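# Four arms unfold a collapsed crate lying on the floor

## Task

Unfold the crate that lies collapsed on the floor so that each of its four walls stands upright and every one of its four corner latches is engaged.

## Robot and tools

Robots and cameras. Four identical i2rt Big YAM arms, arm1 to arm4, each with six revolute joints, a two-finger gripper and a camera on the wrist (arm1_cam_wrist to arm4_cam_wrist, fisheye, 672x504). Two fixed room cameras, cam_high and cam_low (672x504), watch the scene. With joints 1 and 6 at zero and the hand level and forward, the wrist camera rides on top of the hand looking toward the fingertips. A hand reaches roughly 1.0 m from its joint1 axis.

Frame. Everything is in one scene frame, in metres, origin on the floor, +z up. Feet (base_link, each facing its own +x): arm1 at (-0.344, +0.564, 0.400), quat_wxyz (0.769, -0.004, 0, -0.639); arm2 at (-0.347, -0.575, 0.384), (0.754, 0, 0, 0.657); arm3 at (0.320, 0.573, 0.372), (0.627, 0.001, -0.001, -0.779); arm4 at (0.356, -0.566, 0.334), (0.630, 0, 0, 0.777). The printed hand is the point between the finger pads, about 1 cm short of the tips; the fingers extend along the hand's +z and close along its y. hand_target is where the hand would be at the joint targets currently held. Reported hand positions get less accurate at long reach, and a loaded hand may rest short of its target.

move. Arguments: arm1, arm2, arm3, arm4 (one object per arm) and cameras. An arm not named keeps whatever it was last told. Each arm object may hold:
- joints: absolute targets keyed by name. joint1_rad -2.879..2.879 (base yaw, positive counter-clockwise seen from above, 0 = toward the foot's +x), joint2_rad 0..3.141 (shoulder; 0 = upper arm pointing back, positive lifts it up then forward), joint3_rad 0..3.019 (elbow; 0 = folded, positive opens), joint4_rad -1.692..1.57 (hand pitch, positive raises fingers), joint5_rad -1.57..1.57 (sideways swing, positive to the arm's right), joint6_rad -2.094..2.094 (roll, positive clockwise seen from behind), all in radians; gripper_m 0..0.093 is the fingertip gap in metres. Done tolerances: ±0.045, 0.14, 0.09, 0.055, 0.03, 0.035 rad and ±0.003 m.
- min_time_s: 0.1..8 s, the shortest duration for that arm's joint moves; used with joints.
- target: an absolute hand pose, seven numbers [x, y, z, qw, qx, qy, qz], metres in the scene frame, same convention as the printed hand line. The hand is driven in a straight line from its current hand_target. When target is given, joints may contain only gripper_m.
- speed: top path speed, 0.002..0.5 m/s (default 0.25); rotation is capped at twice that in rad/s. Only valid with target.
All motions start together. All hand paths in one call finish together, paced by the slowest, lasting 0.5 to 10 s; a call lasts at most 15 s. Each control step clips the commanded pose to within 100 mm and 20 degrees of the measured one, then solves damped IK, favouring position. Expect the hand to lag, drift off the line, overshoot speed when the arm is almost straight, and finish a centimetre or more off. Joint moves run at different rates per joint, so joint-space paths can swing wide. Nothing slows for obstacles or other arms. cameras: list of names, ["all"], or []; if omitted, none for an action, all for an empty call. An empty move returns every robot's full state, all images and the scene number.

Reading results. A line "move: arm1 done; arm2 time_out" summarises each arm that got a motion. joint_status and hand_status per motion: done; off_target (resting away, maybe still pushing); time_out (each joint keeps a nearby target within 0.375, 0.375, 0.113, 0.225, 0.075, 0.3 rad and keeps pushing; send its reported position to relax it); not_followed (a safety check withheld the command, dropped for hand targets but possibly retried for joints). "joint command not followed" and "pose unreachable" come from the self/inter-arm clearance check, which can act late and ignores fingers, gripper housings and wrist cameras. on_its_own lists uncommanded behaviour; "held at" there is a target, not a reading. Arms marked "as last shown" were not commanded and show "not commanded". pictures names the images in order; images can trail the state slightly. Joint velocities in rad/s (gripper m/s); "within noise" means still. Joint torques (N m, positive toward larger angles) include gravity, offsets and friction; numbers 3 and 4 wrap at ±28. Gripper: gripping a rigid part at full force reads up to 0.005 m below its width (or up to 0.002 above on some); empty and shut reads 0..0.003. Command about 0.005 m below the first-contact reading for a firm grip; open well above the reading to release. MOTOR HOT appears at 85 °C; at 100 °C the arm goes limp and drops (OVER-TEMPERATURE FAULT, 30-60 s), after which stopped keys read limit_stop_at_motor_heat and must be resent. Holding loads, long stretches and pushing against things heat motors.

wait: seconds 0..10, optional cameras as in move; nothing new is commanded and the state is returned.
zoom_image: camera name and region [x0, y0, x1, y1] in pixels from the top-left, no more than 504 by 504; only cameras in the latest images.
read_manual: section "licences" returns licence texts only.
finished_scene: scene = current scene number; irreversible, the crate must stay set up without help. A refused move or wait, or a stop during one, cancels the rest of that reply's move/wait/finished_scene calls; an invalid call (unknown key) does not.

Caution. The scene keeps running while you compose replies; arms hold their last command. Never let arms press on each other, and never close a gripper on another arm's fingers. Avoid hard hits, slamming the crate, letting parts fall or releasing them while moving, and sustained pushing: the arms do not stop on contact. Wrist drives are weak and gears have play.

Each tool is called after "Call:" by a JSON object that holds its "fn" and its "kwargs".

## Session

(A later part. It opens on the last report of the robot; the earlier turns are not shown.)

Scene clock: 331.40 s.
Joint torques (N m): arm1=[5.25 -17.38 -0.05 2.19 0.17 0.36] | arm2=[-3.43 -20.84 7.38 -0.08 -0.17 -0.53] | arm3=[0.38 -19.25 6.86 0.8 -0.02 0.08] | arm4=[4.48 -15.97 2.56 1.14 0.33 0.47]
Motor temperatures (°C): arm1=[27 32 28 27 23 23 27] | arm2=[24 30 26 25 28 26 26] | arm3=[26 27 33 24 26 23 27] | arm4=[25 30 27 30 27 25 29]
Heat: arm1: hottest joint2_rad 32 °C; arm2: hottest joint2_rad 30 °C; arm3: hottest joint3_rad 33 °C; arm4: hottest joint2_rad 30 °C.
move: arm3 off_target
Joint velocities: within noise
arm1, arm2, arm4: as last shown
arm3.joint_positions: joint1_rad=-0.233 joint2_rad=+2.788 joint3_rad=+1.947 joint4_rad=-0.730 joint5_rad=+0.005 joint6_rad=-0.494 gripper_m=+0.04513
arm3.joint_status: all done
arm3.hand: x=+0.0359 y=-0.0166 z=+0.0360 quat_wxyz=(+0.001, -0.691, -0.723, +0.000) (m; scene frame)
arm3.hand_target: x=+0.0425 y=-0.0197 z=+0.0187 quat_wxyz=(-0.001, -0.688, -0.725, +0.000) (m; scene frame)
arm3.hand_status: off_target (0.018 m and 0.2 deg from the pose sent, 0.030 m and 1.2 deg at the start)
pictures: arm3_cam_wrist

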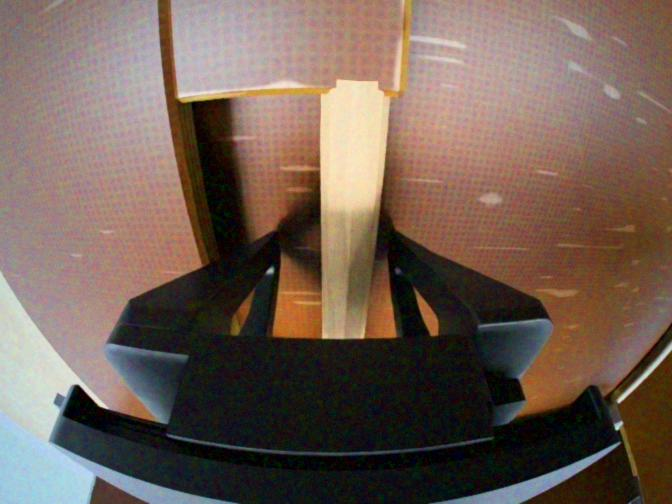

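Call:
{"fn": "move", "kwargs": {"arm3": {"joints": {"gripper_m": 0.01}}}}

Call:
{"fn": "move", "kwargs": {"arm3": {"target": [0.06, -0.019, 0.135, 0.0315, 0.6912, 0.7221, 0.0301], "speed": 0.14}, "cameras": ["arm3_cam_wrist", "cam_low"]}}

Scene clock: 337.30 s.
Joint torques (N m): arm1=[5.13 -18.14 -0.27 2.13 0.15 0.4] | arm2=[-3.43 -20.78 7.38 -0.08 -0.18 -0.53] | arm3=[0.56 -19.49 6.79 0.83 0 0.08] | arm4=[4.48 -16.03 2.55 1.13 0.32 0.47]
Motor temperatures (°C): arm1=[27 32 28 27 23 23 27] | arm2=[24 30 27 25 28 26 26] | arm3=[26 27 32 24 26 23 27] | arm4=[25 30 27 30 27 25 29]
Heat: arm1: hottest joint2_rad 32 °C; arm2: hottest joint2_rad 30 °C; arm3: hottest joint3_rad 32 °C; arm4: hottest joint2_rad 30 °C.
move: arm3 off_target
Joint velocities: within noise
arm1, arm2, arm4: as last shown
arm3.joint_positions: joint1_rad=-0.242 joint2_rad=+2.788 joint3_rad=+1.947 joint4_rad=-0.730 joint5_rad=+0.000 joint6_rad=-0.493 gripper_m=+0.01667
arm3.joint_status: gripper_m off_target (ended at +0.01671, target +0.01000)
arm3.hand: x=+0.0312 y=-0.0143 z=+0.0360 quat_wxyz=(-0.001, -0.695, -0.719, -0.001) (m; scene frame)
arm3.hand_target: x=+0.0376 y=-0.0174 z=+0.0187 quat_wxyz=(-0.002, -0.692, -0.722, +0.000) (m; scene frame)
arm3.hand_status: not commanded
pictures: none

Scene clock: 338.77 s.
Joint torques (N m): arm1=[4.72 -17.55 -0.09 2.11 0.16 0.41] | arm2=[-3.37 -20.72 7.39 -0.09 -0.17 -0.53] | arm3=[0.85 -25.41 3.89 -1.21 -0.82 0.17] | arm4=[4.54 -16.03 2.55 1.14 0.33 0.47]
Motor temperatures (°C): arm1=[27 32 28 27 23 23 27] | arm2=[24 30 27 25 28 26 26] | arm3=[26 27 32 24 26 23 27] | arm4=[25 30 27 30 27 25 29]
Heat: arm1: hottest joint2_rad 32 °C; arm2: hottest joint2_rad 30 °C; arm3: hottest joint3_rad 32 °C; arm4: hottest joint2_rad 30 °C.
move: arm3 off_target
Joint velocities: within noise
arm1, arm2, arm4: as last shown
arm3.joint_positions: joint1_rad=-0.238 joint2_rad=+2.639 joint3_rad=+1.846 joint4_rad=-0.805 joint5_rad=-0.047 joint6_rad=-0.490 gripper_m=+0.01616
arm3.joint_status: not commanded
arm3.hand: x=+0.0445 y=-0.0122 z=+0.1042 quat_wxyz=(-0.019, -0.694, -0.719, -0.021) (m; scene frame)
arm3.hand_target: x=+0.0578 y=-0.0210 z=+0.1327 quat_wxyz=(-0.030, -0.691, -0.722, -0.026) (m; scene frame)
arm3.hand_status: off_target (0.035 m and 1.8 deg from the pose sent, 0.103 m and 4.9 deg at the start)
pictures: arm3_cam_wrist, cam_low

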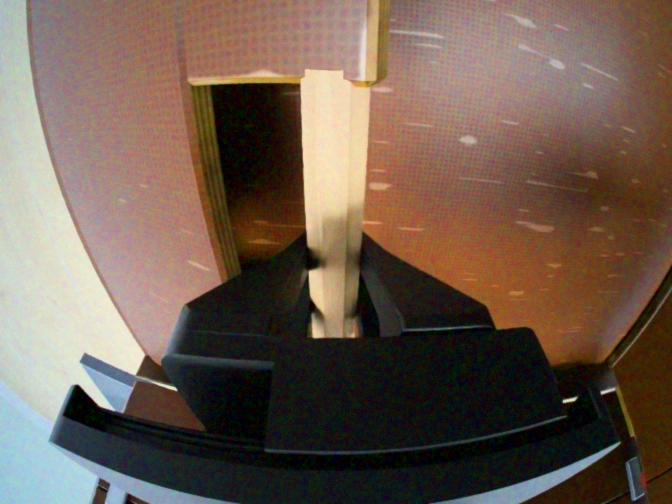

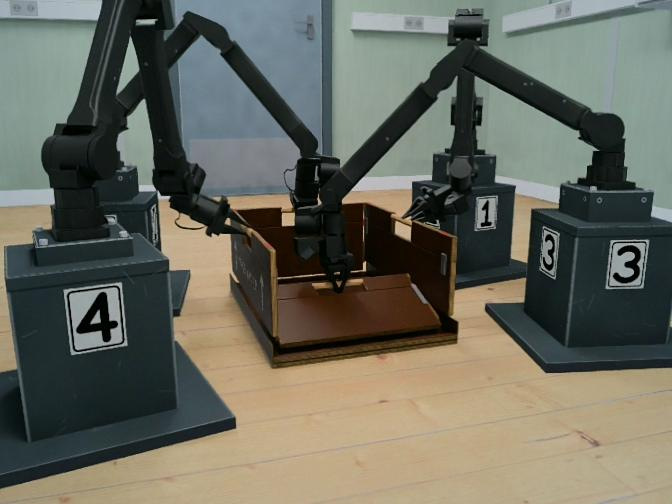

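Call:
{"fn": "move", "kwargs": {"arm3": {"target": [0.11, -0.019, 0.208, 0.063, 0.6889, 0.7197, 0.0603], "speed": 0.15}}}

Call:
{"fn": "move", "kwargs": {"arm3": {"target": [0.16, -0.018, 0.238, 0.063, 0.6889, 0.7197, 0.0603], "speed": 0.13}, "cameras": ["arm3_cam_wrist", "cam_low", "cam_high"]}}

Scene clock: 342.43 s.
Joint torques (N m): arm1=[4.84 -17.67 -0.02 2.03 0.19 0.37] | arm2=[-3.31 -20.84 7.36 -0.09 -0.17 -0.53] | arm3=[1.49 -25.35 4.36 -1.51 -1.45 0.16] | arm4=[4.54 -16.03 2.55 1.13 0.33 0.47]
Motor temperatures (°C): arm1=[27 32 28 27 23 23 27] | arm2=[24 30 27 25 28 26 26] | arm3=[26 28 32 24 26 23 27] | arm4=[25 30 27 30 27 25 29]
Heat: arm1: hottest joint2_rad 32 °C; arm2: hottest joint2_rad 30 °C; arm3: hottest joint3_rad 32 °C; arm4: hottest joint2_rad 30 °C.
move: arm3 off_target
Joint velocities: within noise
arm1, arm2, arm4: as last shown
arm2.hand_target: x=-0.2852 y=-0.0067 z=+0.2107 quat_wxyz=(+0.119, +0.715, -0.677, -0.126) (m; scene frame)
arm3.joint_positions: joint1_rad=-0.196 joint2_rad=+2.487 joint3_rad=+1.745 joint4_rad=-0.899 joint5_rad=-0.118 joint6_rad=-0.455 gripper_m=+0.01616
arm3.joint_status: not commanded
arm3.hand: x=+0.0880 y=-0.0099 z=+0.1735 quat_wxyz=(-0.044, -0.692, -0.719, -0.054) (m; scene frame)
arm3.hand_target: x=+0.1082 y=-0.0201 z=+0.2062 quat_wxyz=(-0.063, -0.686, -0.722, -0.060) (m; scene frame)
arm3.hand_status: off_target (0.042 m and 2.3 deg from the pose sent, 0.123 m and 6.7 deg at the start)
pictures: none

Scene clock: 343.53 s.
Joint torques (N m): arm1=[5.6 -17.61 -0.23 2.1 0.17 0.44] | arm2=[-3.43 -20.78 7.36 -0.09 -0.17 -0.53] | arm3=[2.2 -23.71 4.59 -0.54 -1.27 0.35] | arm4=[4.48 -16.03 2.55 1.13 0.33 0.47]
Motor temperatures (°C): arm1=[27 32 28 27 23 23 27] | arm2=[24 30 27 25 28 26 26] | arm3=[26 28 32 24 26 23 27] | arm4=[25 30 27 30 27 25 29]
Heat: arm1: hottest joint2_rad 32 °C; arm2: hottest joint2_rad 30 °C; arm3: hottest joint3_rad 32 °C; arm4: hottest joint2_rad 30 °C.
move: arm3 off_target
Joint velocities: within noise
arm1.joint_positions: joint1_rad=+0.843 joint2_rad=+2.317 joint3_rad=+0.769 joint4_rad=+0.692 joint5_rad=+0.902 joint6_rad=-0.857 gripper_m=+0.01653
arm1.joint_status: not commanded
arm1.hand: x=-0.0251 y=+0.2101 z=+0.2434 quat_wxyz=(+0.025, -0.017, -0.855, +0.518) (m; scene frame)
arm1.hand_target: x=-0.0075 y=+0.2344 z=+0.2427 quat_wxyz=(+0.000, +0.000, -0.857, +0.515) (m; scene frame)
arm1.hand_status: not commanded
arm2, arm4: as last shown
arm3.joint_positions: joint1_rad=-0.129 joint2_rad=+2.378 joint3_rad=+1.648 joint4_rad=-0.908 joint5_rad=-0.127 joint6_rad=-0.389 gripper_m=+0.01608
arm3.joint_status: not commanded
arm3.hand: x=+0.1351 y=-0.0085 z=+0.2134 quat_wxyz=(-0.045, -0.691, -0.719, -0.057) (m; scene frame)
arm3.hand_target: x=+0.1594 y=-0.0188 z=+0.2375 quat_wxyz=(-0.063, -0.688, -0.721, -0.060) (m; scene frame)
arm3.hand_status: off_target (0.036 m and 2.1 deg from the pose sent, 0.097 m and 2.3 deg at the start)
pictures: arm3_cam_wrist, cam_high, cam_low

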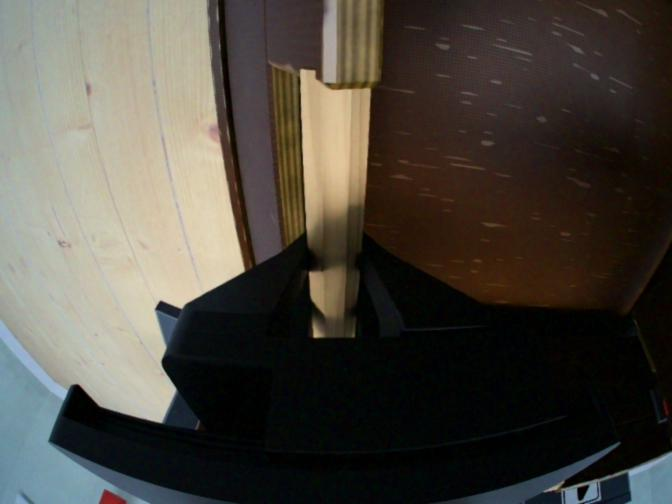

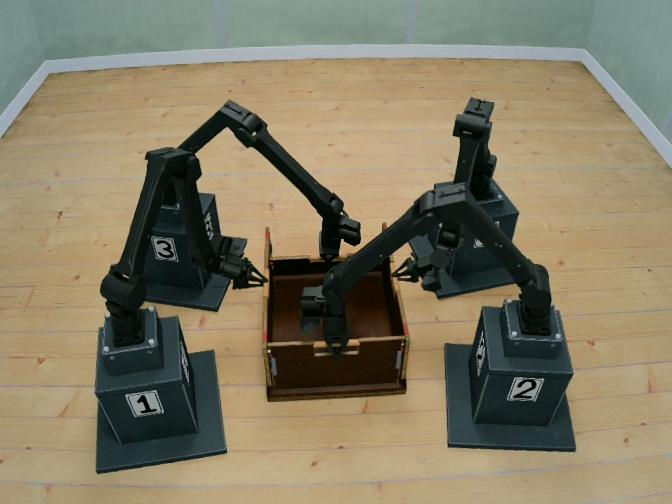

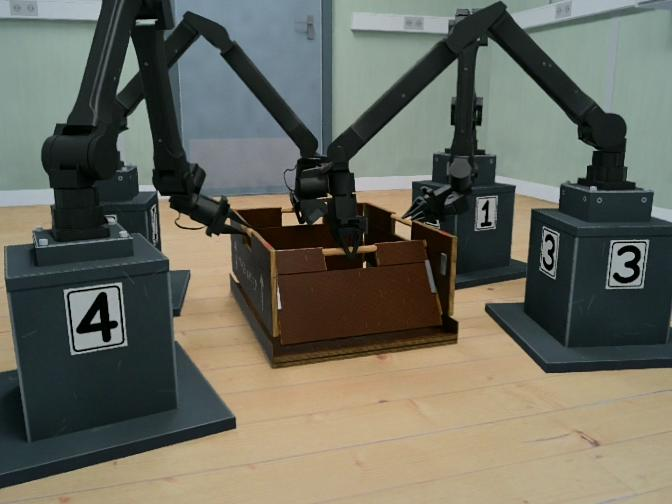

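Call:
{"fn": "move", "kwargs": {"arm3": {"target": [0.212, -0.016, 0.244, 0.063, 0.6889, 0.7197, 0.0603], "speed": 0.13}}}

Call:
{"fn": "move", "kwargs": {"arm3": {"target": [0.262, -0.014, 0.238, 0.063, 0.6889, 0.7197, 0.0603], "speed": 0.1}, "cameras": ["arm3_cam_wrist", "cam_low", "cam_high"]}}

Scene clock: 346.47 s.
Joint torques (N m): arm1=[5.3 -17.38 -0.06 2.14 0.14 0.43] | arm2=[-3.37 -20.78 7.38 -0.1 -0.17 -0.53] | arm3=[3.6 -21.83 4.21 0.34 -1.5 0.51] | arm4=[4.54 -16.03 2.55 1.13 0.33 0.47]
Motor temperatures (°C): arm1=[27 32 28 27 23 23 27] | arm2=[24 30 27 25 28 26 26] | arm3=[26 28 32 24 27 23 27] | arm4=[25 30 27 30 27 25 29]
Heat: arm1: hottest joint2_rad 32 °C; arm2: hottest joint2_rad 30 °C; arm3: hottest joint3_rad 32 °C; arm4: hottest joint2_rad 30 °C.
move: arm3 off_target
Joint velocities: within noise
arm1, arm2, arm4: as last shown
arm3.joint_positions: joint1_rad=-0.066 joint2_rad=+2.315 joint3_rad=+1.581 joint4_rad=-0.892 joint5_rad=-0.126 joint6_rad=-0.321 gripper_m=+0.01608
arm3.joint_status: not commanded
arm3.hand: x=+0.1752 y=-0.0069 z=+0.2317 quat_wxyz=(-0.043, -0.693, -0.718, -0.055) (m; scene frame)
arm3.hand_target: x=+0.2105 y=-0.0154 z=+0.2437 quat_wxyz=(-0.062, -0.689, -0.720, -0.061) (m; scene frame)
arm3.hand_status: off_target (0.040 m and 2.4 deg from the pose sent, 0.083 m and 2.1 deg at the start)
pictures: none

Scene clock: 347.50 s.
Joint torques (N m): arm1=[4.89 -17.9 -0.24 2 0.15 0.35] | arm2=[-3.37 -20.78 7.38 -0.08 -0.17 -0.53] | arm3=[4.72 -19.31 4.12 0.94 -1.63 0.6] | arm4=[4.54 -15.97 2.55 1.13 0.33 0.47]
Motor temperatures (°C): arm1=[27 32 28 27 23 23 27] | arm2=[24 30 27 25 28 26 26] | arm3=[26 28 32 24 27 23 27] | arm4=[25 30 27 30 27 25 29]
Heat: arm1: hottest joint2_rad 32 °C; arm2: hottest joint2_rad 30 °C; arm3: hottest joint3_rad 32 °C; arm4: hottest joint2_rad 30 °C.
move: arm3 off_target
Joint velocities: within noise
arm1: as last shown
arm2.joint_positions: joint1_rad=-0.036 joint2_rad=+2.338 joint3_rad=+1.456 joint4_rad=-0.785 joint5_rad=-0.343 joint6_rad=-0.237 gripper_m=+0.01392
arm2.joint_status: not commanded
arm2.hand: x=-0.3091 y=-0.0195 z=+0.2086 quat_wxyz=(+0.133, +0.713, -0.679, -0.116) (m; scene frame)
arm2.hand_target: x=-0.2853 y=-0.0072 z=+0.2099 quat_wxyz=(+0.120, +0.715, -0.677, -0.125) (m; scene frame)
arm2.hand_status: not commanded
arm3.joint_positions: joint1_rad=-0.001 joint2_rad=+2.277 joint3_rad=+1.529 joint4_rad=-0.869 joint5_rad=-0.123 joint6_rad=-0.254 gripper_m=+0.01608
arm3.joint_status: not commanded
arm3.hand: x=+0.2146 y=-0.0048 z=+0.2394 quat_wxyz=(-0.041, -0.694, -0.717, -0.053) (m; scene frame)
arm3.hand_target: x=+0.2601 y=-0.0096 z=+0.2377 quat_wxyz=(-0.058, -0.689, -0.720, -0.065) (m; scene frame)
arm3.hand_status: off_target (0.048 m and 2.7 deg from the pose sent, 0.087 m and 2.4 deg at the start)
arm4.joint_positions: joint1_rad=+0.881 joint2_rad=+2.116 joint3_rad=+0.813 joint4_rad=+0.423 joint5_rad=+0.919 joint6_rad=-0.821 gripper_m=+0.01623
arm4.joint_status: not commanded
arm4.hand: x=-0.0153 y=-0.2153 z=+0.2467 quat_wxyz=(-0.516, +0.857, -0.006, +0.012) (m; scene frame)
arm4.hand_target: x=-0.0213 y=-0.2315 z=+0.2467 quat_wxyz=(-0.515, +0.857, +0.000, +0.000) (m; scene frame)
arm4.hand_status: not commanded
pictures: arm3_cam_wrist, cam_high, cam_low

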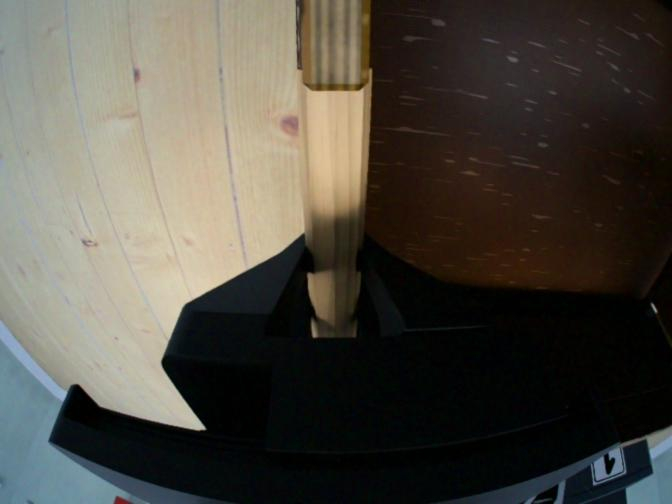

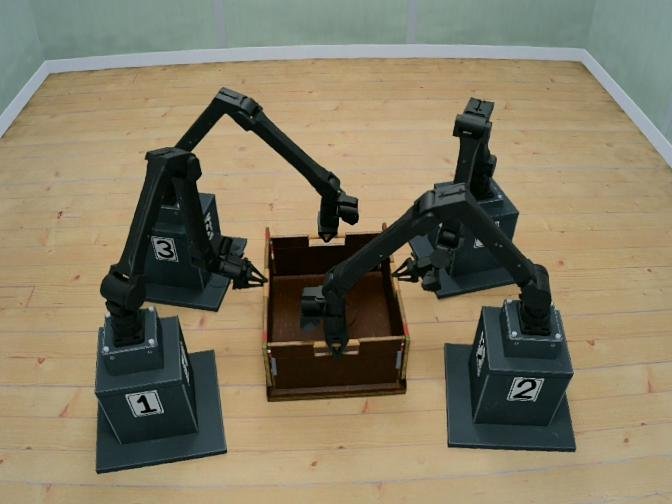

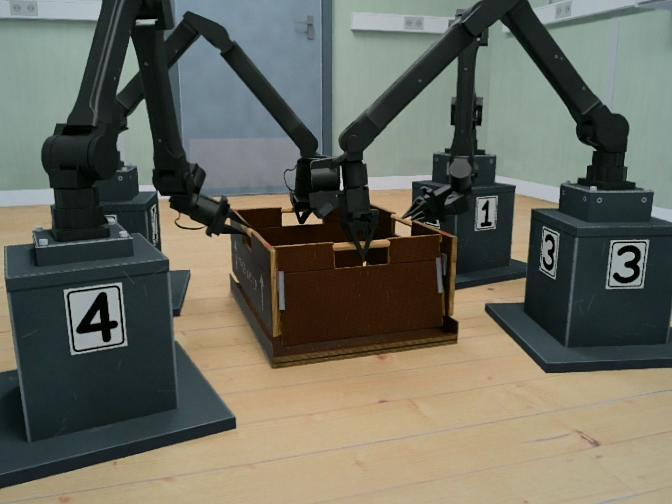

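Call:
{"fn": "move", "kwargs": {"arm3": {"target": [0.31, -0.012, 0.236, 0.063, 0.6889, 0.7197, 0.0603], "speed": 0.1}, "cameras": ["arm3_cam_wrist", "cam_low", "cam_high"]}}

Call:
{"fn": "zoom_image", "kwargs": {"camera": "cam_low", "region": [220, 190, 480, 380]}}

Scene clock: 349.50 s.
Joint torques (N m): arm1=[5.13 -17.61 -0.24 2.25 0.19 0.4] | arm2=[-3.08 -20.95 7.17 -0.06 -0.14 -0.53] | arm3=[5.71 -18.9 4.33 1.42 -2.01 0.65] | arm4=[4.54 -15.97 2.65 1.13 0.23 0.45]
Motor temperatures (°C): arm1=[27 32 28 27 23 23 27] | arm2=[24 30 27 25 28 26 26] | arm3=[26 28 31 24 27 23 28] | arm4=[25 30 27 30 27 25 29]
Heat: arm1: hottest joint2_rad 32 °C; arm2: hottest joint2_rad 30 °C; arm3: hottest joint3_rad 31 °C; arm4: hottest joint2_rad 30 °C.
move: arm3 off_target
Joint velocities: within noise
arm1.joint_positions: joint1_rad=+0.846 joint2_rad=+2.318 joint3_rad=+0.773 joint4_rad=+0.692 joint5_rad=+0.902 joint6_rad=-0.857 gripper_m=+0.01652
arm1.joint_status: not commanded
arm1.hand: x=-0.0224 y=+0.2101 z=+0.2433 quat_wxyz=(+0.023, -0.017, -0.855, +0.518) (m; scene frame)
arm1.hand_target: x=-0.0053 y=+0.2335 z=+0.2433 quat_wxyz=(-0.002, -0.001, -0.857, +0.516) (m; scene frame)
arm1.hand_status: not commanded
arm2.joint_positions: joint1_rad=-0.040 joint2_rad=+2.338 joint3_rad=+1.459 joint4_rad=-0.785 joint5_rad=-0.343 joint6_rad=-0.237 gripper_m=+0.01391
arm2.joint_status: not commanded
arm2.hand: x=-0.3062 y=-0.0181 z=+0.2092 quat_wxyz=(+0.131, +0.711, -0.680, -0.118) (m; scene frame)
arm2.hand_target: x=-0.2845 y=-0.0066 z=+0.2106 quat_wxyz=(+0.119, +0.715, -0.677, -0.126) (m; scene frame)
arm2.hand_status: not commanded
arm3.joint_positions: joint1_rad=+0.071 joint2_rad=+2.254 joint3_rad=+1.490 joint4_rad=-0.836 joint5_rad=-0.113 joint6_rad=-0.178 gripper_m=+0.01608
arm3.joint_status: not commanded
arm3.hand: x=+0.2557 y=-0.0056 z=+0.2416 quat_wxyz=(-0.039, -0.694, -0.717, -0.046) (m; scene frame)
arm3.hand_target: x=+0.3076 y=-0.0099 z=+0.2372 quat_wxyz=(-0.061, -0.688, -0.721, -0.061) (m; scene frame)
arm3.hand_status: off_target (0.055 m and 3.3 deg from the pose sent, 0.096 m and 2.7 deg at the start)
arm4.joint_positions: joint1_rad=+0.881 joint2_rad=+2.116 joint3_rad=+0.813 joint4_rad=+0.423 joint5_rad=+0.922 joint6_rad=-0.820 gripper_m=+0.01623
arm4.joint_status: not commanded
arm4.hand: x=-0.0149 y=-0.2151 z=+0.2470 quat_wxyz=(-0.517, +0.856, -0.007, +0.013) (m; scene frame)
arm4.hand_target: x=-0.0218 y=-0.2312 z=+0.2470 quat_wxyz=(-0.515, +0.857, +0.000, +0.000) (m; scene frame)
arm4.hand_status: not commanded
pictures: arm3_cam_wrist, cam_high, cam_low

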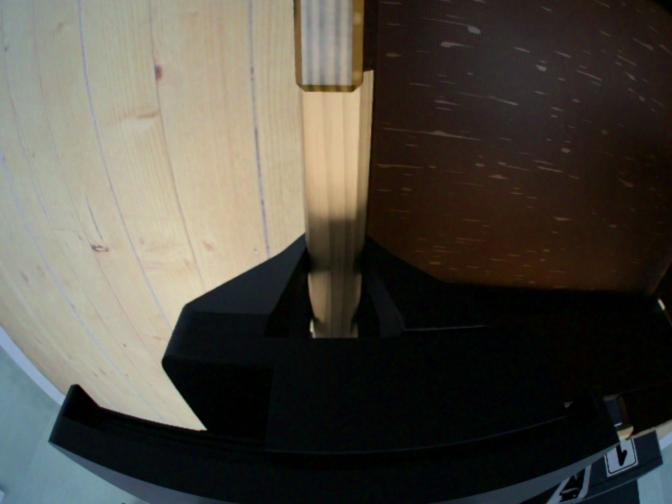

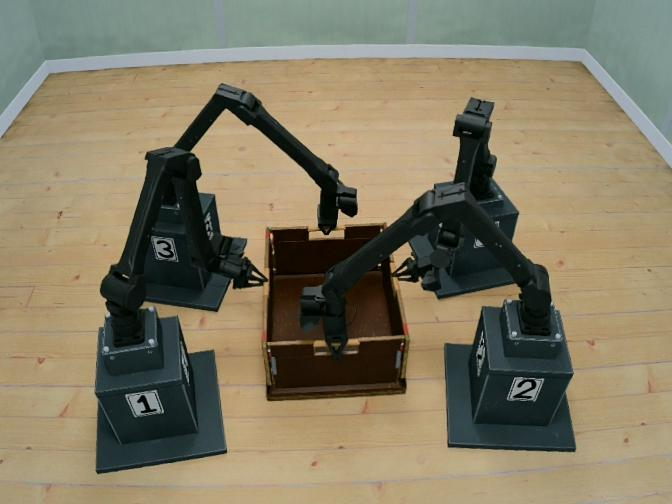

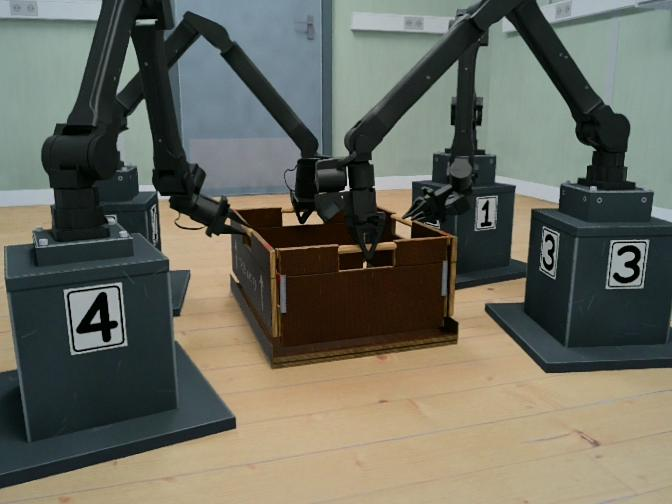

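Scaled by 1.938 from the camera's 672x504 image, which has a finer 960x720 frame.

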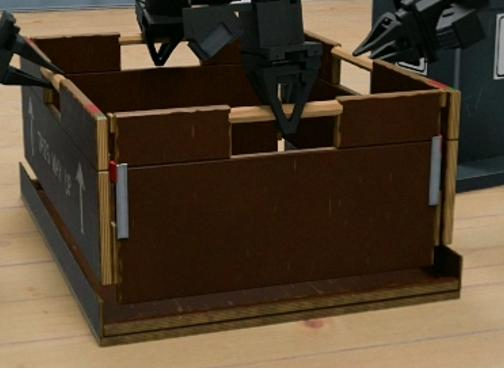

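Call:
{"fn": "zoom_image", "kwargs": {"camera": "cam_low", "region": [260, 230, 310, 290]}}

Call:
{"fn": "zoom_image", "kwargs": {"camera": "cam_low", "region": [420, 220, 470, 280]}}

Call:
{"fn": "zoom_image", "kwargs": {"camera": "cam_high", "region": [255, 330, 305, 390]}}

Call:
{"fn": "zoom_image", "kwargs": {"camera": "cam_high", "region": [380, 330, 430, 390]}}

Scaled by 8.400 from the camera's 672x504 image, which has a finer 960x720 frame.

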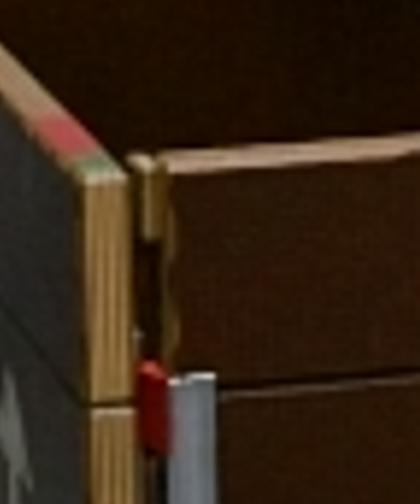

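Scaled by 8.400 from the camera's 672x504 image, which has a finer 960x720 frame.

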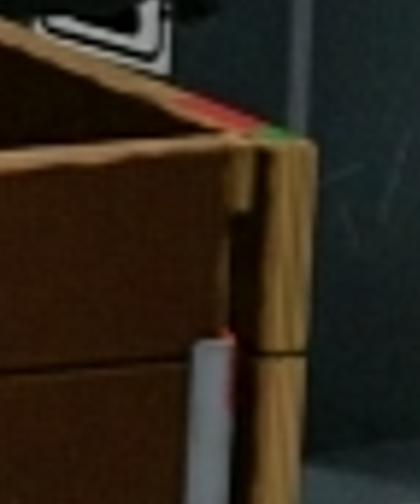

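Scaled by 8.400 from the camera's 672x504 image, which has a finer 960x720 frame.

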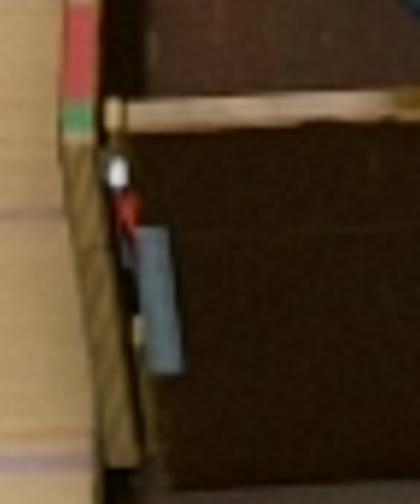

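Scaled by 8.400 from the camera's 672x504 image, which has a finer 960x720 frame.

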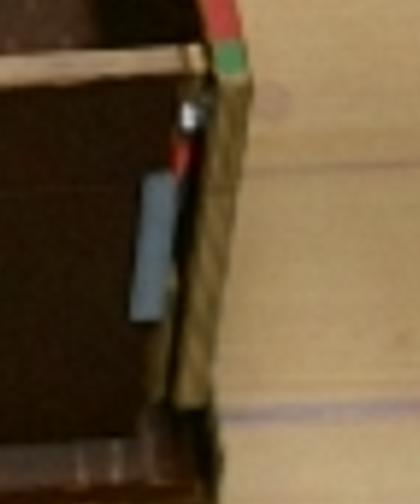

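Call:
{"fn": "move", "kwargs": {"arm3": {"target": [0.228, -0.008, 0.238, 0.063, 0.6889, 0.7197, 0.0603], "speed": 0.08}, "cameras": ["arm3_cam_wrist", "cam_low", "cam_high"]}}

Call:
{"fn": "zoom_image", "kwargs": {"camera": "cam_low", "region": [260, 230, 310, 290]}}

Call:
{"fn": "zoom_image", "kwargs": {"camera": "cam_low", "region": [420, 220, 470, 280]}}

Scene clock: 355.50 s.
Joint torques (N m): arm1=[5.07 -18.37 0.12 2.15 0.14 0.4] | arm2=[-3.08 -20.95 7.19 -0.06 -0.15 -0.53] | arm3=[-3.19 -18.02 6.95 -0.27 -0.34 -0.33] | arm4=[4.48 -15.97 2.65 1.13 0.23 0.45]
Motor temperatures (°C): arm1=[27 32 28 27 23 23 27] | arm2=[24 29 27 25 28 26 26] | arm3=[26 29 31 24 29 23 28] | arm4=[25 30 27 30 27 25 29]
Heat: arm1: hottest joint2_rad 32 °C; arm2: hottest joint2_rad 29 °C; arm3: hottest joint3_rad 31 °C; arm4: hottest joint2_rad 30 °C.
move: arm3 off_target
Joint velocities: within noise
arm1, arm2, arm4: as last shown
arm3.joint_positions: joint1_rad=+0.051 joint2_rad=+2.256 joint3_rad=+1.490 joint4_rad=-0.834 joint5_rad=-0.161 joint6_rad=-0.206 gripper_m=+0.01608
arm3.joint_status: not commanded
arm3.hand: x=+0.2522 y=-0.0055 z=+0.2419 quat_wxyz=(-0.059, -0.691, -0.718, -0.058) (m; scene frame)
arm3.hand_target: x=+0.2343 y=-0.0085 z=+0.2378 quat_wxyz=(-0.064, -0.689, -0.720, -0.060) (m; scene frame)
arm3.hand_status: off_target (0.025 m and 0.6 deg from the pose sent, 0.028 m and 3.3 deg at the start)
pictures: arm3_cam_wrist, cam_high, cam_low

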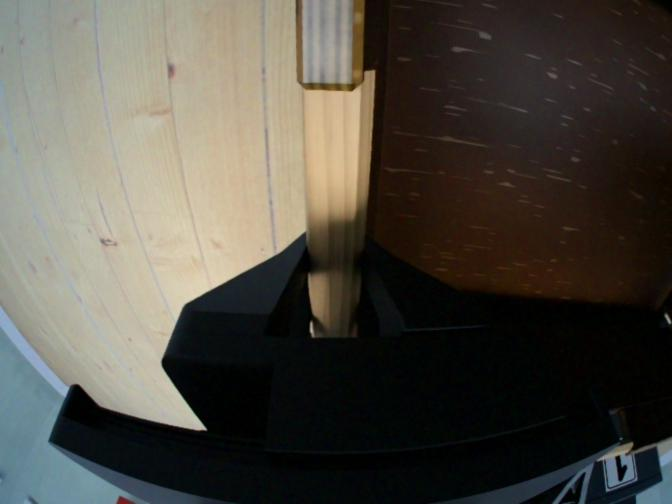

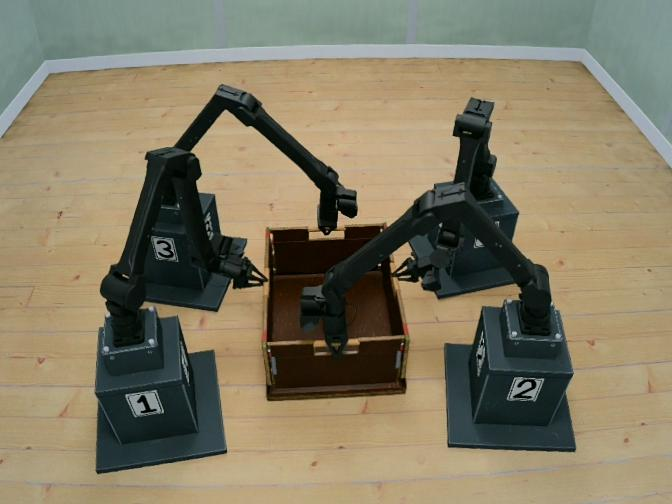

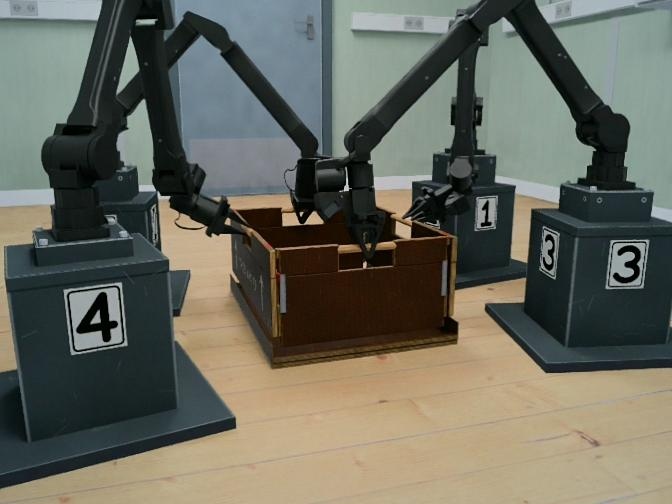

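Scaled by 8.400 from the camera's 672x504 image, which has a finer 960x720 frame.

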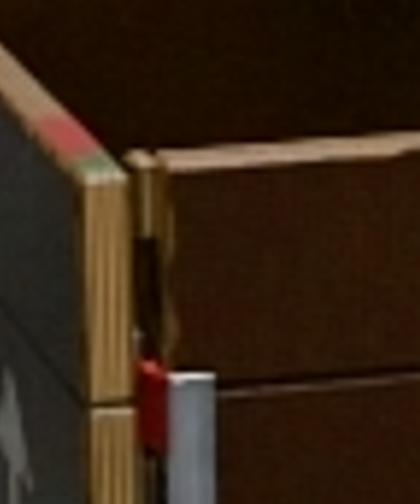

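Scaled by 8.400 from the camera's 672x504 image, which has a finer 960x720 frame.

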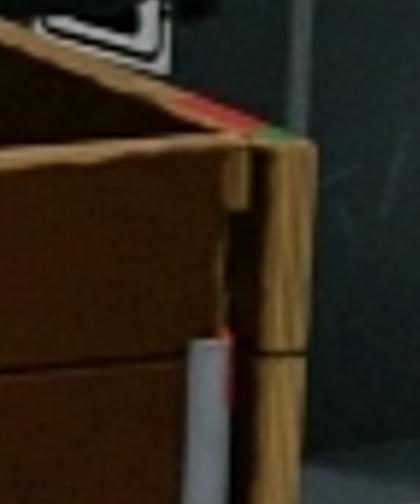

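Call:
{"fn": "move", "kwargs": {"arm3": {"target": [0.256, -0.009, 0.236, 0.063, 0.6889, 0.7197, 0.0603], "speed": 0.1}, "arm2": {"target": [-0.312, -0.006, 0.208, 0.1195, 0.7144, -0.6779, -0.1259], "speed": 0.1}}}

Call:
{"fn": "move", "kwargs": {"arm3": {"joints": {"gripper_m": 0.045}}, "arm2": {"joints": {"gripper_m": 0.045}}, "cameras": ["arm2_cam_wrist", "arm3_cam_wrist", "cam_low", "cam_high"]}}

Scene clock: 360.33 s.
Joint torques (N m): arm1=[5.07 -17.9 -0.1 2.06 0.15 0.38] | arm2=[0.67 -21.36 5.68 1.1 -0.38 0.04] | arm3=[-0.03 -18.37 5.91 0.66 -0.33 0.06] | arm4=[4.48 -15.97 2.65 1.13 0.23 0.45]
Motor temperatures (°C): arm1=[27 32 28 27 23 23 27] | arm2=[24 29 27 25 28 26 26] | arm3=[26 28 31 24 28 23 28] | arm4=[25 30 27 30 27 25 29]
Heat: arm1: hottest joint2_rad 32 °C; arm2: hottest joint2_rad 29 °C; arm3: hottest joint3_rad 31 °C; arm4: hottest joint2_rad 30 °C.
move: arm2 off_target; arm3 done
Joint velocities: within noise
arm1, arm4: as last shown
arm2.joint_positions: joint1_rad=-0.039 joint2_rad=+2.338 joint3_rad=+1.459 joint4_rad=-0.785 joint5_rad=-0.341 joint6_rad=-0.236 gripper_m=+0.01391
arm2.joint_status: not commanded
arm2.hand: x=-0.3068 y=-0.0181 z=+0.2091 quat_wxyz=(+0.131, +0.712, -0.680, -0.117) (m; scene frame)
arm2.hand_target: x=-0.3102 y=-0.0066 z=+0.2081 quat_wxyz=(+0.120, +0.714, -0.679, -0.126) (m; scene frame)
arm2.hand_status: off_target (0.013 m and 1.7 deg from the pose sent, 0.013 m and 1.7 deg at the start)
arm3.joint_positions: joint1_rad=+0.052 joint2_rad=+2.256 joint3_rad=+1.490 joint4_rad=-0.834 joint5_rad=-0.161 joint6_rad=-0.205 gripper_m=+0.01608
arm3.joint_status: not commanded
arm3.hand: x=+0.2531 y=-0.0056 z=+0.2419 quat_wxyz=(-0.059, -0.691, -0.718, -0.058) (m; scene frame)
arm3.hand_target: x=+0.2566 y=-0.0089 z=+0.2361 quat_wxyz=(-0.063, -0.689, -0.720, -0.060) (m; scene frame)
arm3.hand_status: done (0.007 m and 0.6 deg from the pose sent, 0.008 m and 0.6 deg at the start)
pictures: none

Scene clock: 361.00 s.
Joint torques (N m): arm1=[4.66 -17.79 -0.14 2.19 0.14 0.4] | arm2=[-0.21 -20.89 5.72 0.98 0.13 -0.01] | arm3=[-0.03 -17.9 5.78 0.62 -0.16 0.01] | arm4=[4.48 -15.97 2.65 1.14 0.23 0.45]
Motor temperatures (°C): arm1=[27 32 28 27 23 23 27] | arm2=[24 29 27 25 28 26 26] | arm3=[26 28 31 24 28 23 28] | arm4=[25 30 27 30 27 25 29]
Heat: arm1: hottest joint2_rad 32 °C; arm2: hottest joint2_rad 29 °C; arm3: hottest joint3_rad 31 °C; arm4: hottest joint2_rad 30 °C.
move: arm2 done; arm3 done
Joint velocities: within noise
arm1, arm4: as last shown
arm2.joint_positions: joint1_rad=-0.025 joint2_rad=+2.334 joint3_rad=+1.459 joint4_rad=-0.780 joint5_rad=-0.361 joint6_rad=-0.232 gripper_m=+0.04480
arm2.joint_status: all done
arm2.hand: x=-0.3173 y=-0.0145 z=+0.2127 quat_wxyz=(+0.133, +0.714, -0.675, -0.126) (m; scene frame)
arm2.hand_target: x=-0.3135 y=-0.0064 z=+0.2081 quat_wxyz=(+0.122, +0.714, -0.677, -0.129) (m; scene frame)
arm2.hand_status: not commanded
arm3.joint_positions: joint1_rad=+0.042 joint2_rad=+2.256 joint3_rad=+1.490 joint4_rad=-0.836 joint5_rad=-0.166 joint6_rad=-0.205 gripper_m=+0.04485
arm3.joint_status: all done
arm3.hand: x=+0.2477 y=-0.0046 z=+0.2420 quat_wxyz=(-0.061, -0.695, -0.714, -0.060) (m; scene frame)
arm3.hand_target: x=+0.2503 y=-0.0079 z=+0.2363 quat_wxyz=(-0.063, -0.692, -0.716, -0.060) (m; scene frame)
arm3.hand_status: not commanded
pictures: arm2_cam_wrist, arm3_cam_wrist, cam_high, cam_low

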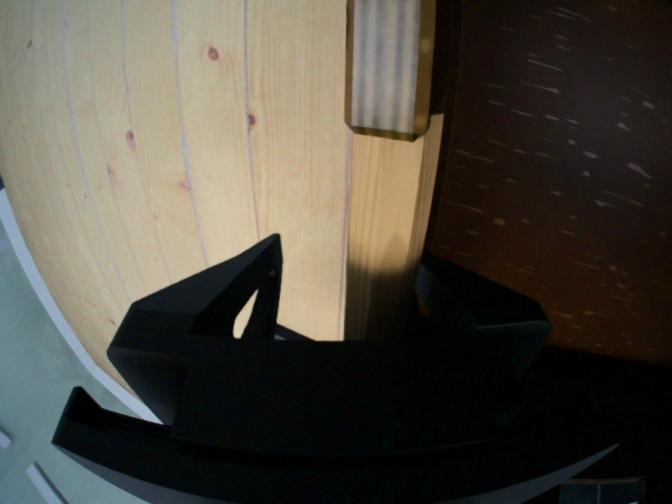

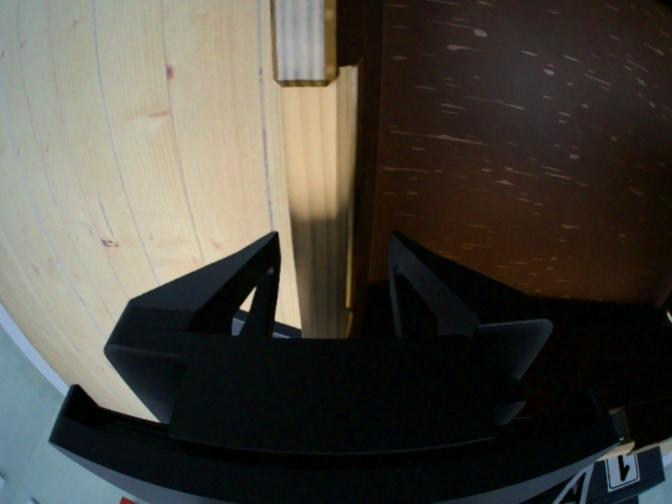

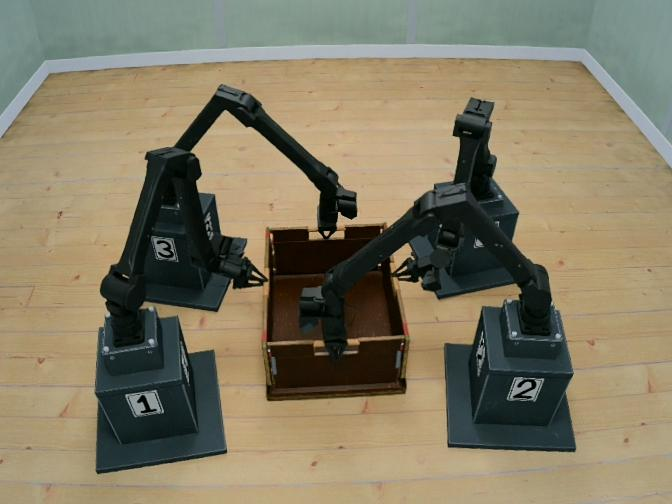

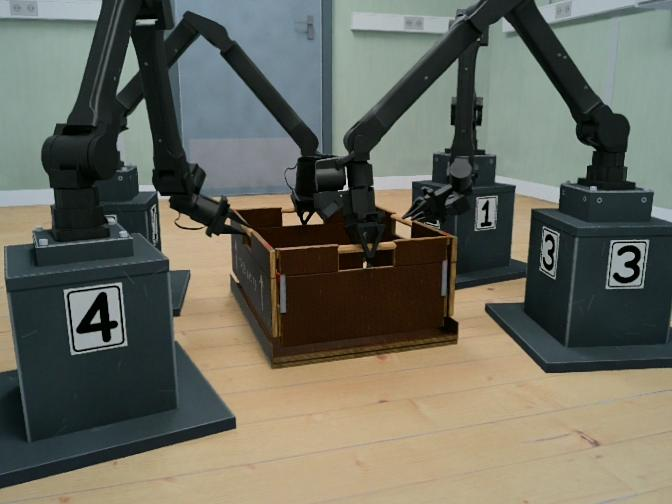

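Call:
{"fn": "move", "kwargs": {"arm1": {"target": [-0.006, 0.222, 0.243, 0, 0, 0.8572, -0.515], "speed": 0.08}, "arm4": {"target": [-0.022, -0.223, 0.247, -0.515, 0.8572, 0, 0], "speed": 0.08}, "arm3": {"target": [0.224, -0.006, 0.39, 0.063, 0.6889, 0.7197, 0.0603], "speed": 0.15}, "arm2": {"target": [-0.26, -0.006, 0.36, 0.1195, 0.7144, -0.6779, -0.1259], "speed": 0.15}}}

Call:
{"fn": "move", "kwargs": {"arm1": {"joints": {"gripper_m": 0.045}}, "arm4": {"joints": {"gripper_m": 0.045}}, "cameras": ["all"]}}

Scene clock: 365.13 s.
Joint torques (N m): arm1=[2.55 -17.49 0.55 2.39 -0.33 0.07] | arm2=[-0.91 -23.41 8.29 -0.25 -0.12 -0.16] | arm3=[-0.73 -18.96 9.29 -0.27 -0.09 -0.08] | arm4=[3.19 -15.62 3.38 1.69 -0.1 0.22]
Motor temperatures (°C): arm1=[27 32 28 27 23 23 27] | arm2=[24 29 27 25 28 26 26] | arm3=[26 28 32 24 27 23 28] | arm4=[25 30 27 30 27 25 29]
Heat: arm1: hottest joint2_rad 32 °C; arm2: hottest joint2_rad 29 °C; arm3: hottest joint3_rad 32 °C; arm4: hottest joint2_rad 30 °C.
move: arm1 off_target; arm2 off_target; arm3 off_target; arm4 done
Joint velocities: within noise
arm1.joint_positions: joint1_rad=+0.844 joint2_rad=+2.318 joint3_rad=+0.772 joint4_rad=+0.699 joint5_rad=+0.896 joint6_rad=-0.859 gripper_m=+0.01652
arm1.joint_status: not commanded
arm1.hand: x=-0.0219 y=+0.2097 z=+0.2434 quat_wxyz=(+0.020, -0.017, -0.855, +0.518) (m; scene frame)
arm1.hand_target: x=-0.0084 y=+0.2227 z=+0.2425 quat_wxyz=(+0.002, +0.001, -0.858, +0.514) (m; scene frame)
arm1.hand_status: off_target (0.020 m and 3.0 deg from the pose sent, 0.020 m and 3.3 deg at the start)
arm2.joint_positions: joint1_rad=-0.117 joint2_rad=+2.136 joint3_rad=+1.498 joint4_rad=-1.074 joint5_rad=-0.335 joint6_rad=-0.308 gripper_m=+0.04489
arm2.joint_status: not commanded
arm2.hand: x=-0.2626 y=-0.0234 z=+0.3349 quat_wxyz=(+0.141, +0.706, -0.685, -0.112) (m; scene frame)
arm2.hand_target: x=-0.2541 y=-0.0057 z=+0.3599 quat_wxyz=(+0.117, +0.712, -0.681, -0.124) (m; scene frame)
arm2.hand_status: off_target (0.031 m and 3.2 deg from the pose sent, 0.158 m and 1.6 deg at the start)
arm3.joint_positions: joint1_rad=+0.012 joint2_rad=+2.050 joint3_rad=+1.535 joint4_rad=-1.129 joint5_rad=-0.166 joint6_rad=-0.249 gripper_m=+0.04490
arm3.joint_status: not commanded
arm3.hand: x=+0.2327 y=+0.0084 z=+0.3733 quat_wxyz=(-0.052, -0.690, -0.718, -0.076) (m; scene frame)
arm3.hand_target: x=+0.2245 y=-0.0064 z=+0.3894 quat_wxyz=(-0.063, -0.689, -0.720, -0.061) (m; scene frame)
arm3.hand_status: off_target (0.024 m and 2.2 deg from the pose sent, 0.150 m and 0.9 deg at the start)
arm4.joint_positions: joint1_rad=+0.881 joint2_rad=+2.116 joint3_rad=+0.813 joint4_rad=+0.423 joint5_rad=+0.921 joint6_rad=-0.820 gripper_m=+0.01623
arm4.joint_status: not commanded
arm4.hand: x=-0.0151 y=-0.2152 z=+0.2469 quat_wxyz=(-0.516, +0.856, -0.007, +0.012) (m; scene frame)
arm4.hand_target: x=-0.0220 y=-0.2231 z=+0.2470 quat_wxyz=(-0.515, +0.857, +0.000, +0.000) (m; scene frame)
arm4.hand_status: done (0.010 m and 1.6 deg from the pose sent, 0.011 m and 1.7 deg at the start)
pictures: none

Scene clock: 365.87 s.
Joint torques (N m): arm1=[-0.15 -17.85 0.73 2.24 0.4 0.12] | arm2=[-0.62 -23.53 8.32 -0.25 -0.12 -0.17] | arm3=[-1.38 -19.19 9.31 -0.17 -0.11 -0.07] | arm4=[1.38 -15.85 3.36 1.68 0.15 0.22]
Motor temperatures (°C): arm1=[27 32 28 27 23 23 27] | arm2=[24 29 27 25 28 26 26] | arm3=[26 28 32 24 27 23 28] | arm4=[25 30 27 30 27 25 29]
Heat: arm1: hottest joint2_rad 32 °C; arm2: hottest joint2_rad 29 °C; arm3: hottest joint3_rad 32 °C; arm4: hottest joint2_rad 30 °C.
move: arm1 done; arm4 done
Joint velocities: within noise
arm1.joint_positions: joint1_rad=+0.886 joint2_rad=+2.318 joint3_rad=+0.770 joint4_rad=+0.701 joint5_rad=+0.870 joint6_rad=-0.857 gripper_m=+0.04495
arm1.joint_status: all done
arm1.hand: x=-0.0046 y=+0.2251 z=+0.2406 quat_wxyz=(+0.000, +0.005, -0.860, +0.511) (m; scene frame)
arm1.hand_target: x=-0.0043 y=+0.2265 z=+0.2415 quat_wxyz=(-0.004, +0.006, -0.859, +0.512) (m; scene frame)
arm1.hand_status: not commanded
arm2, arm3: as last shown
arm2.hand_target: x=-0.2541 y=-0.0057 z=+0.3599 quat_wxyz=(+0.117, +0.712, -0.682, -0.124) (m; scene frame)
arm4.joint_positions: joint1_rad=+0.902 joint2_rad=+2.116 joint3_rad=+0.811 joint4_rad=+0.423 joint5_rad=+0.913 joint6_rad=-0.820 gripper_m=+0.04493
arm4.joint_status: all done
arm4.hand: x=-0.0228 y=-0.2240 z=+0.2457 quat_wxyz=(-0.514, +0.858, +0.004, +0.005) (m; scene frame)
arm4.hand_target: x=-0.0239 y=-0.2264 z=+0.2464 quat_wxyz=(-0.515, +0.857, +0.004, -0.001) (m; scene frame)
arm4.hand_status: not commanded
pictures: arm1_cam_wrist, arm2_cam_wrist, arm3_cam_wrist, arm4_cam_wrist, cam_high, cam_low

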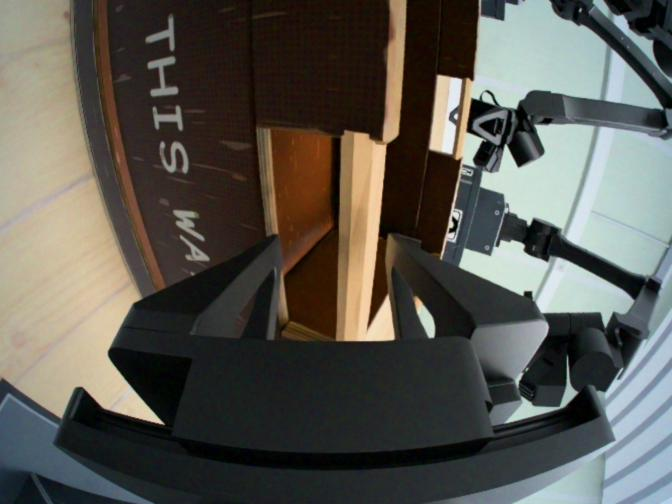

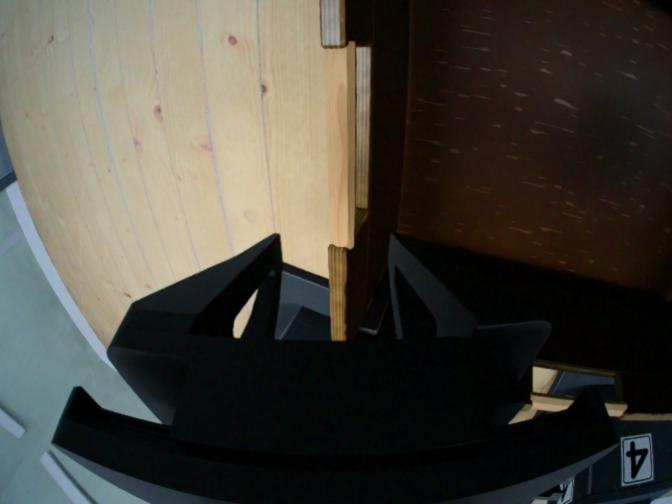

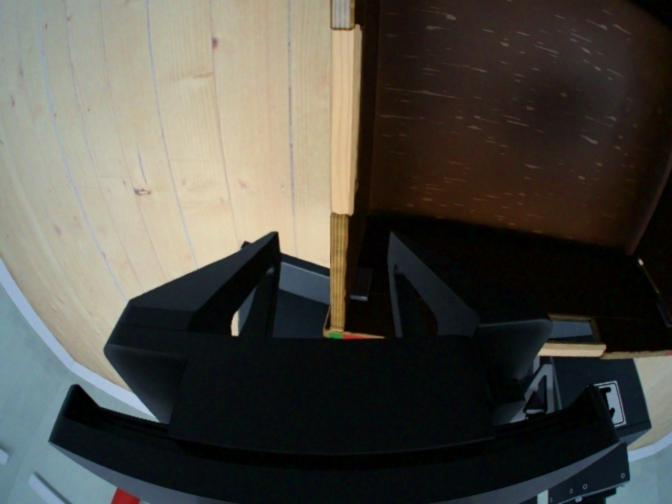

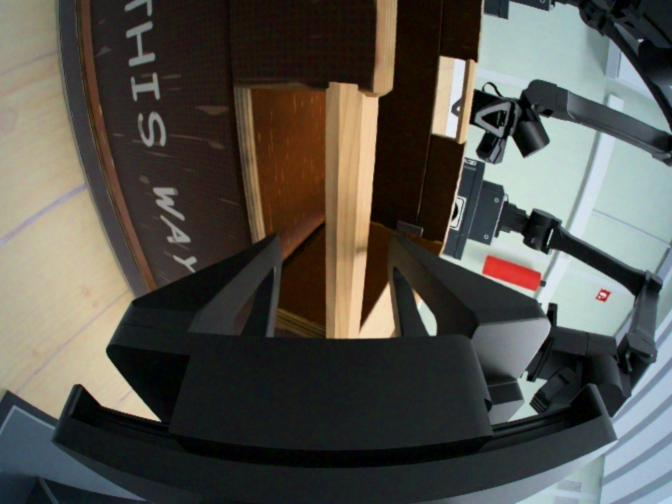

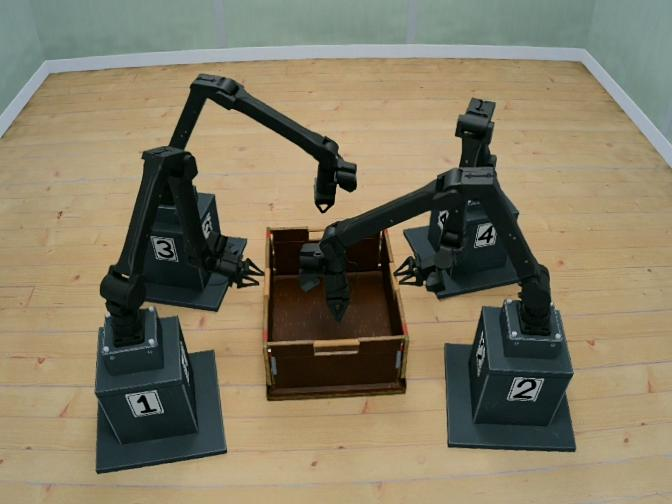

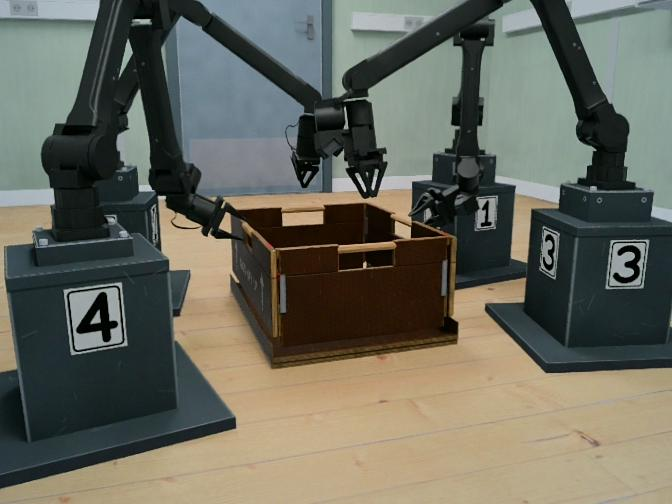

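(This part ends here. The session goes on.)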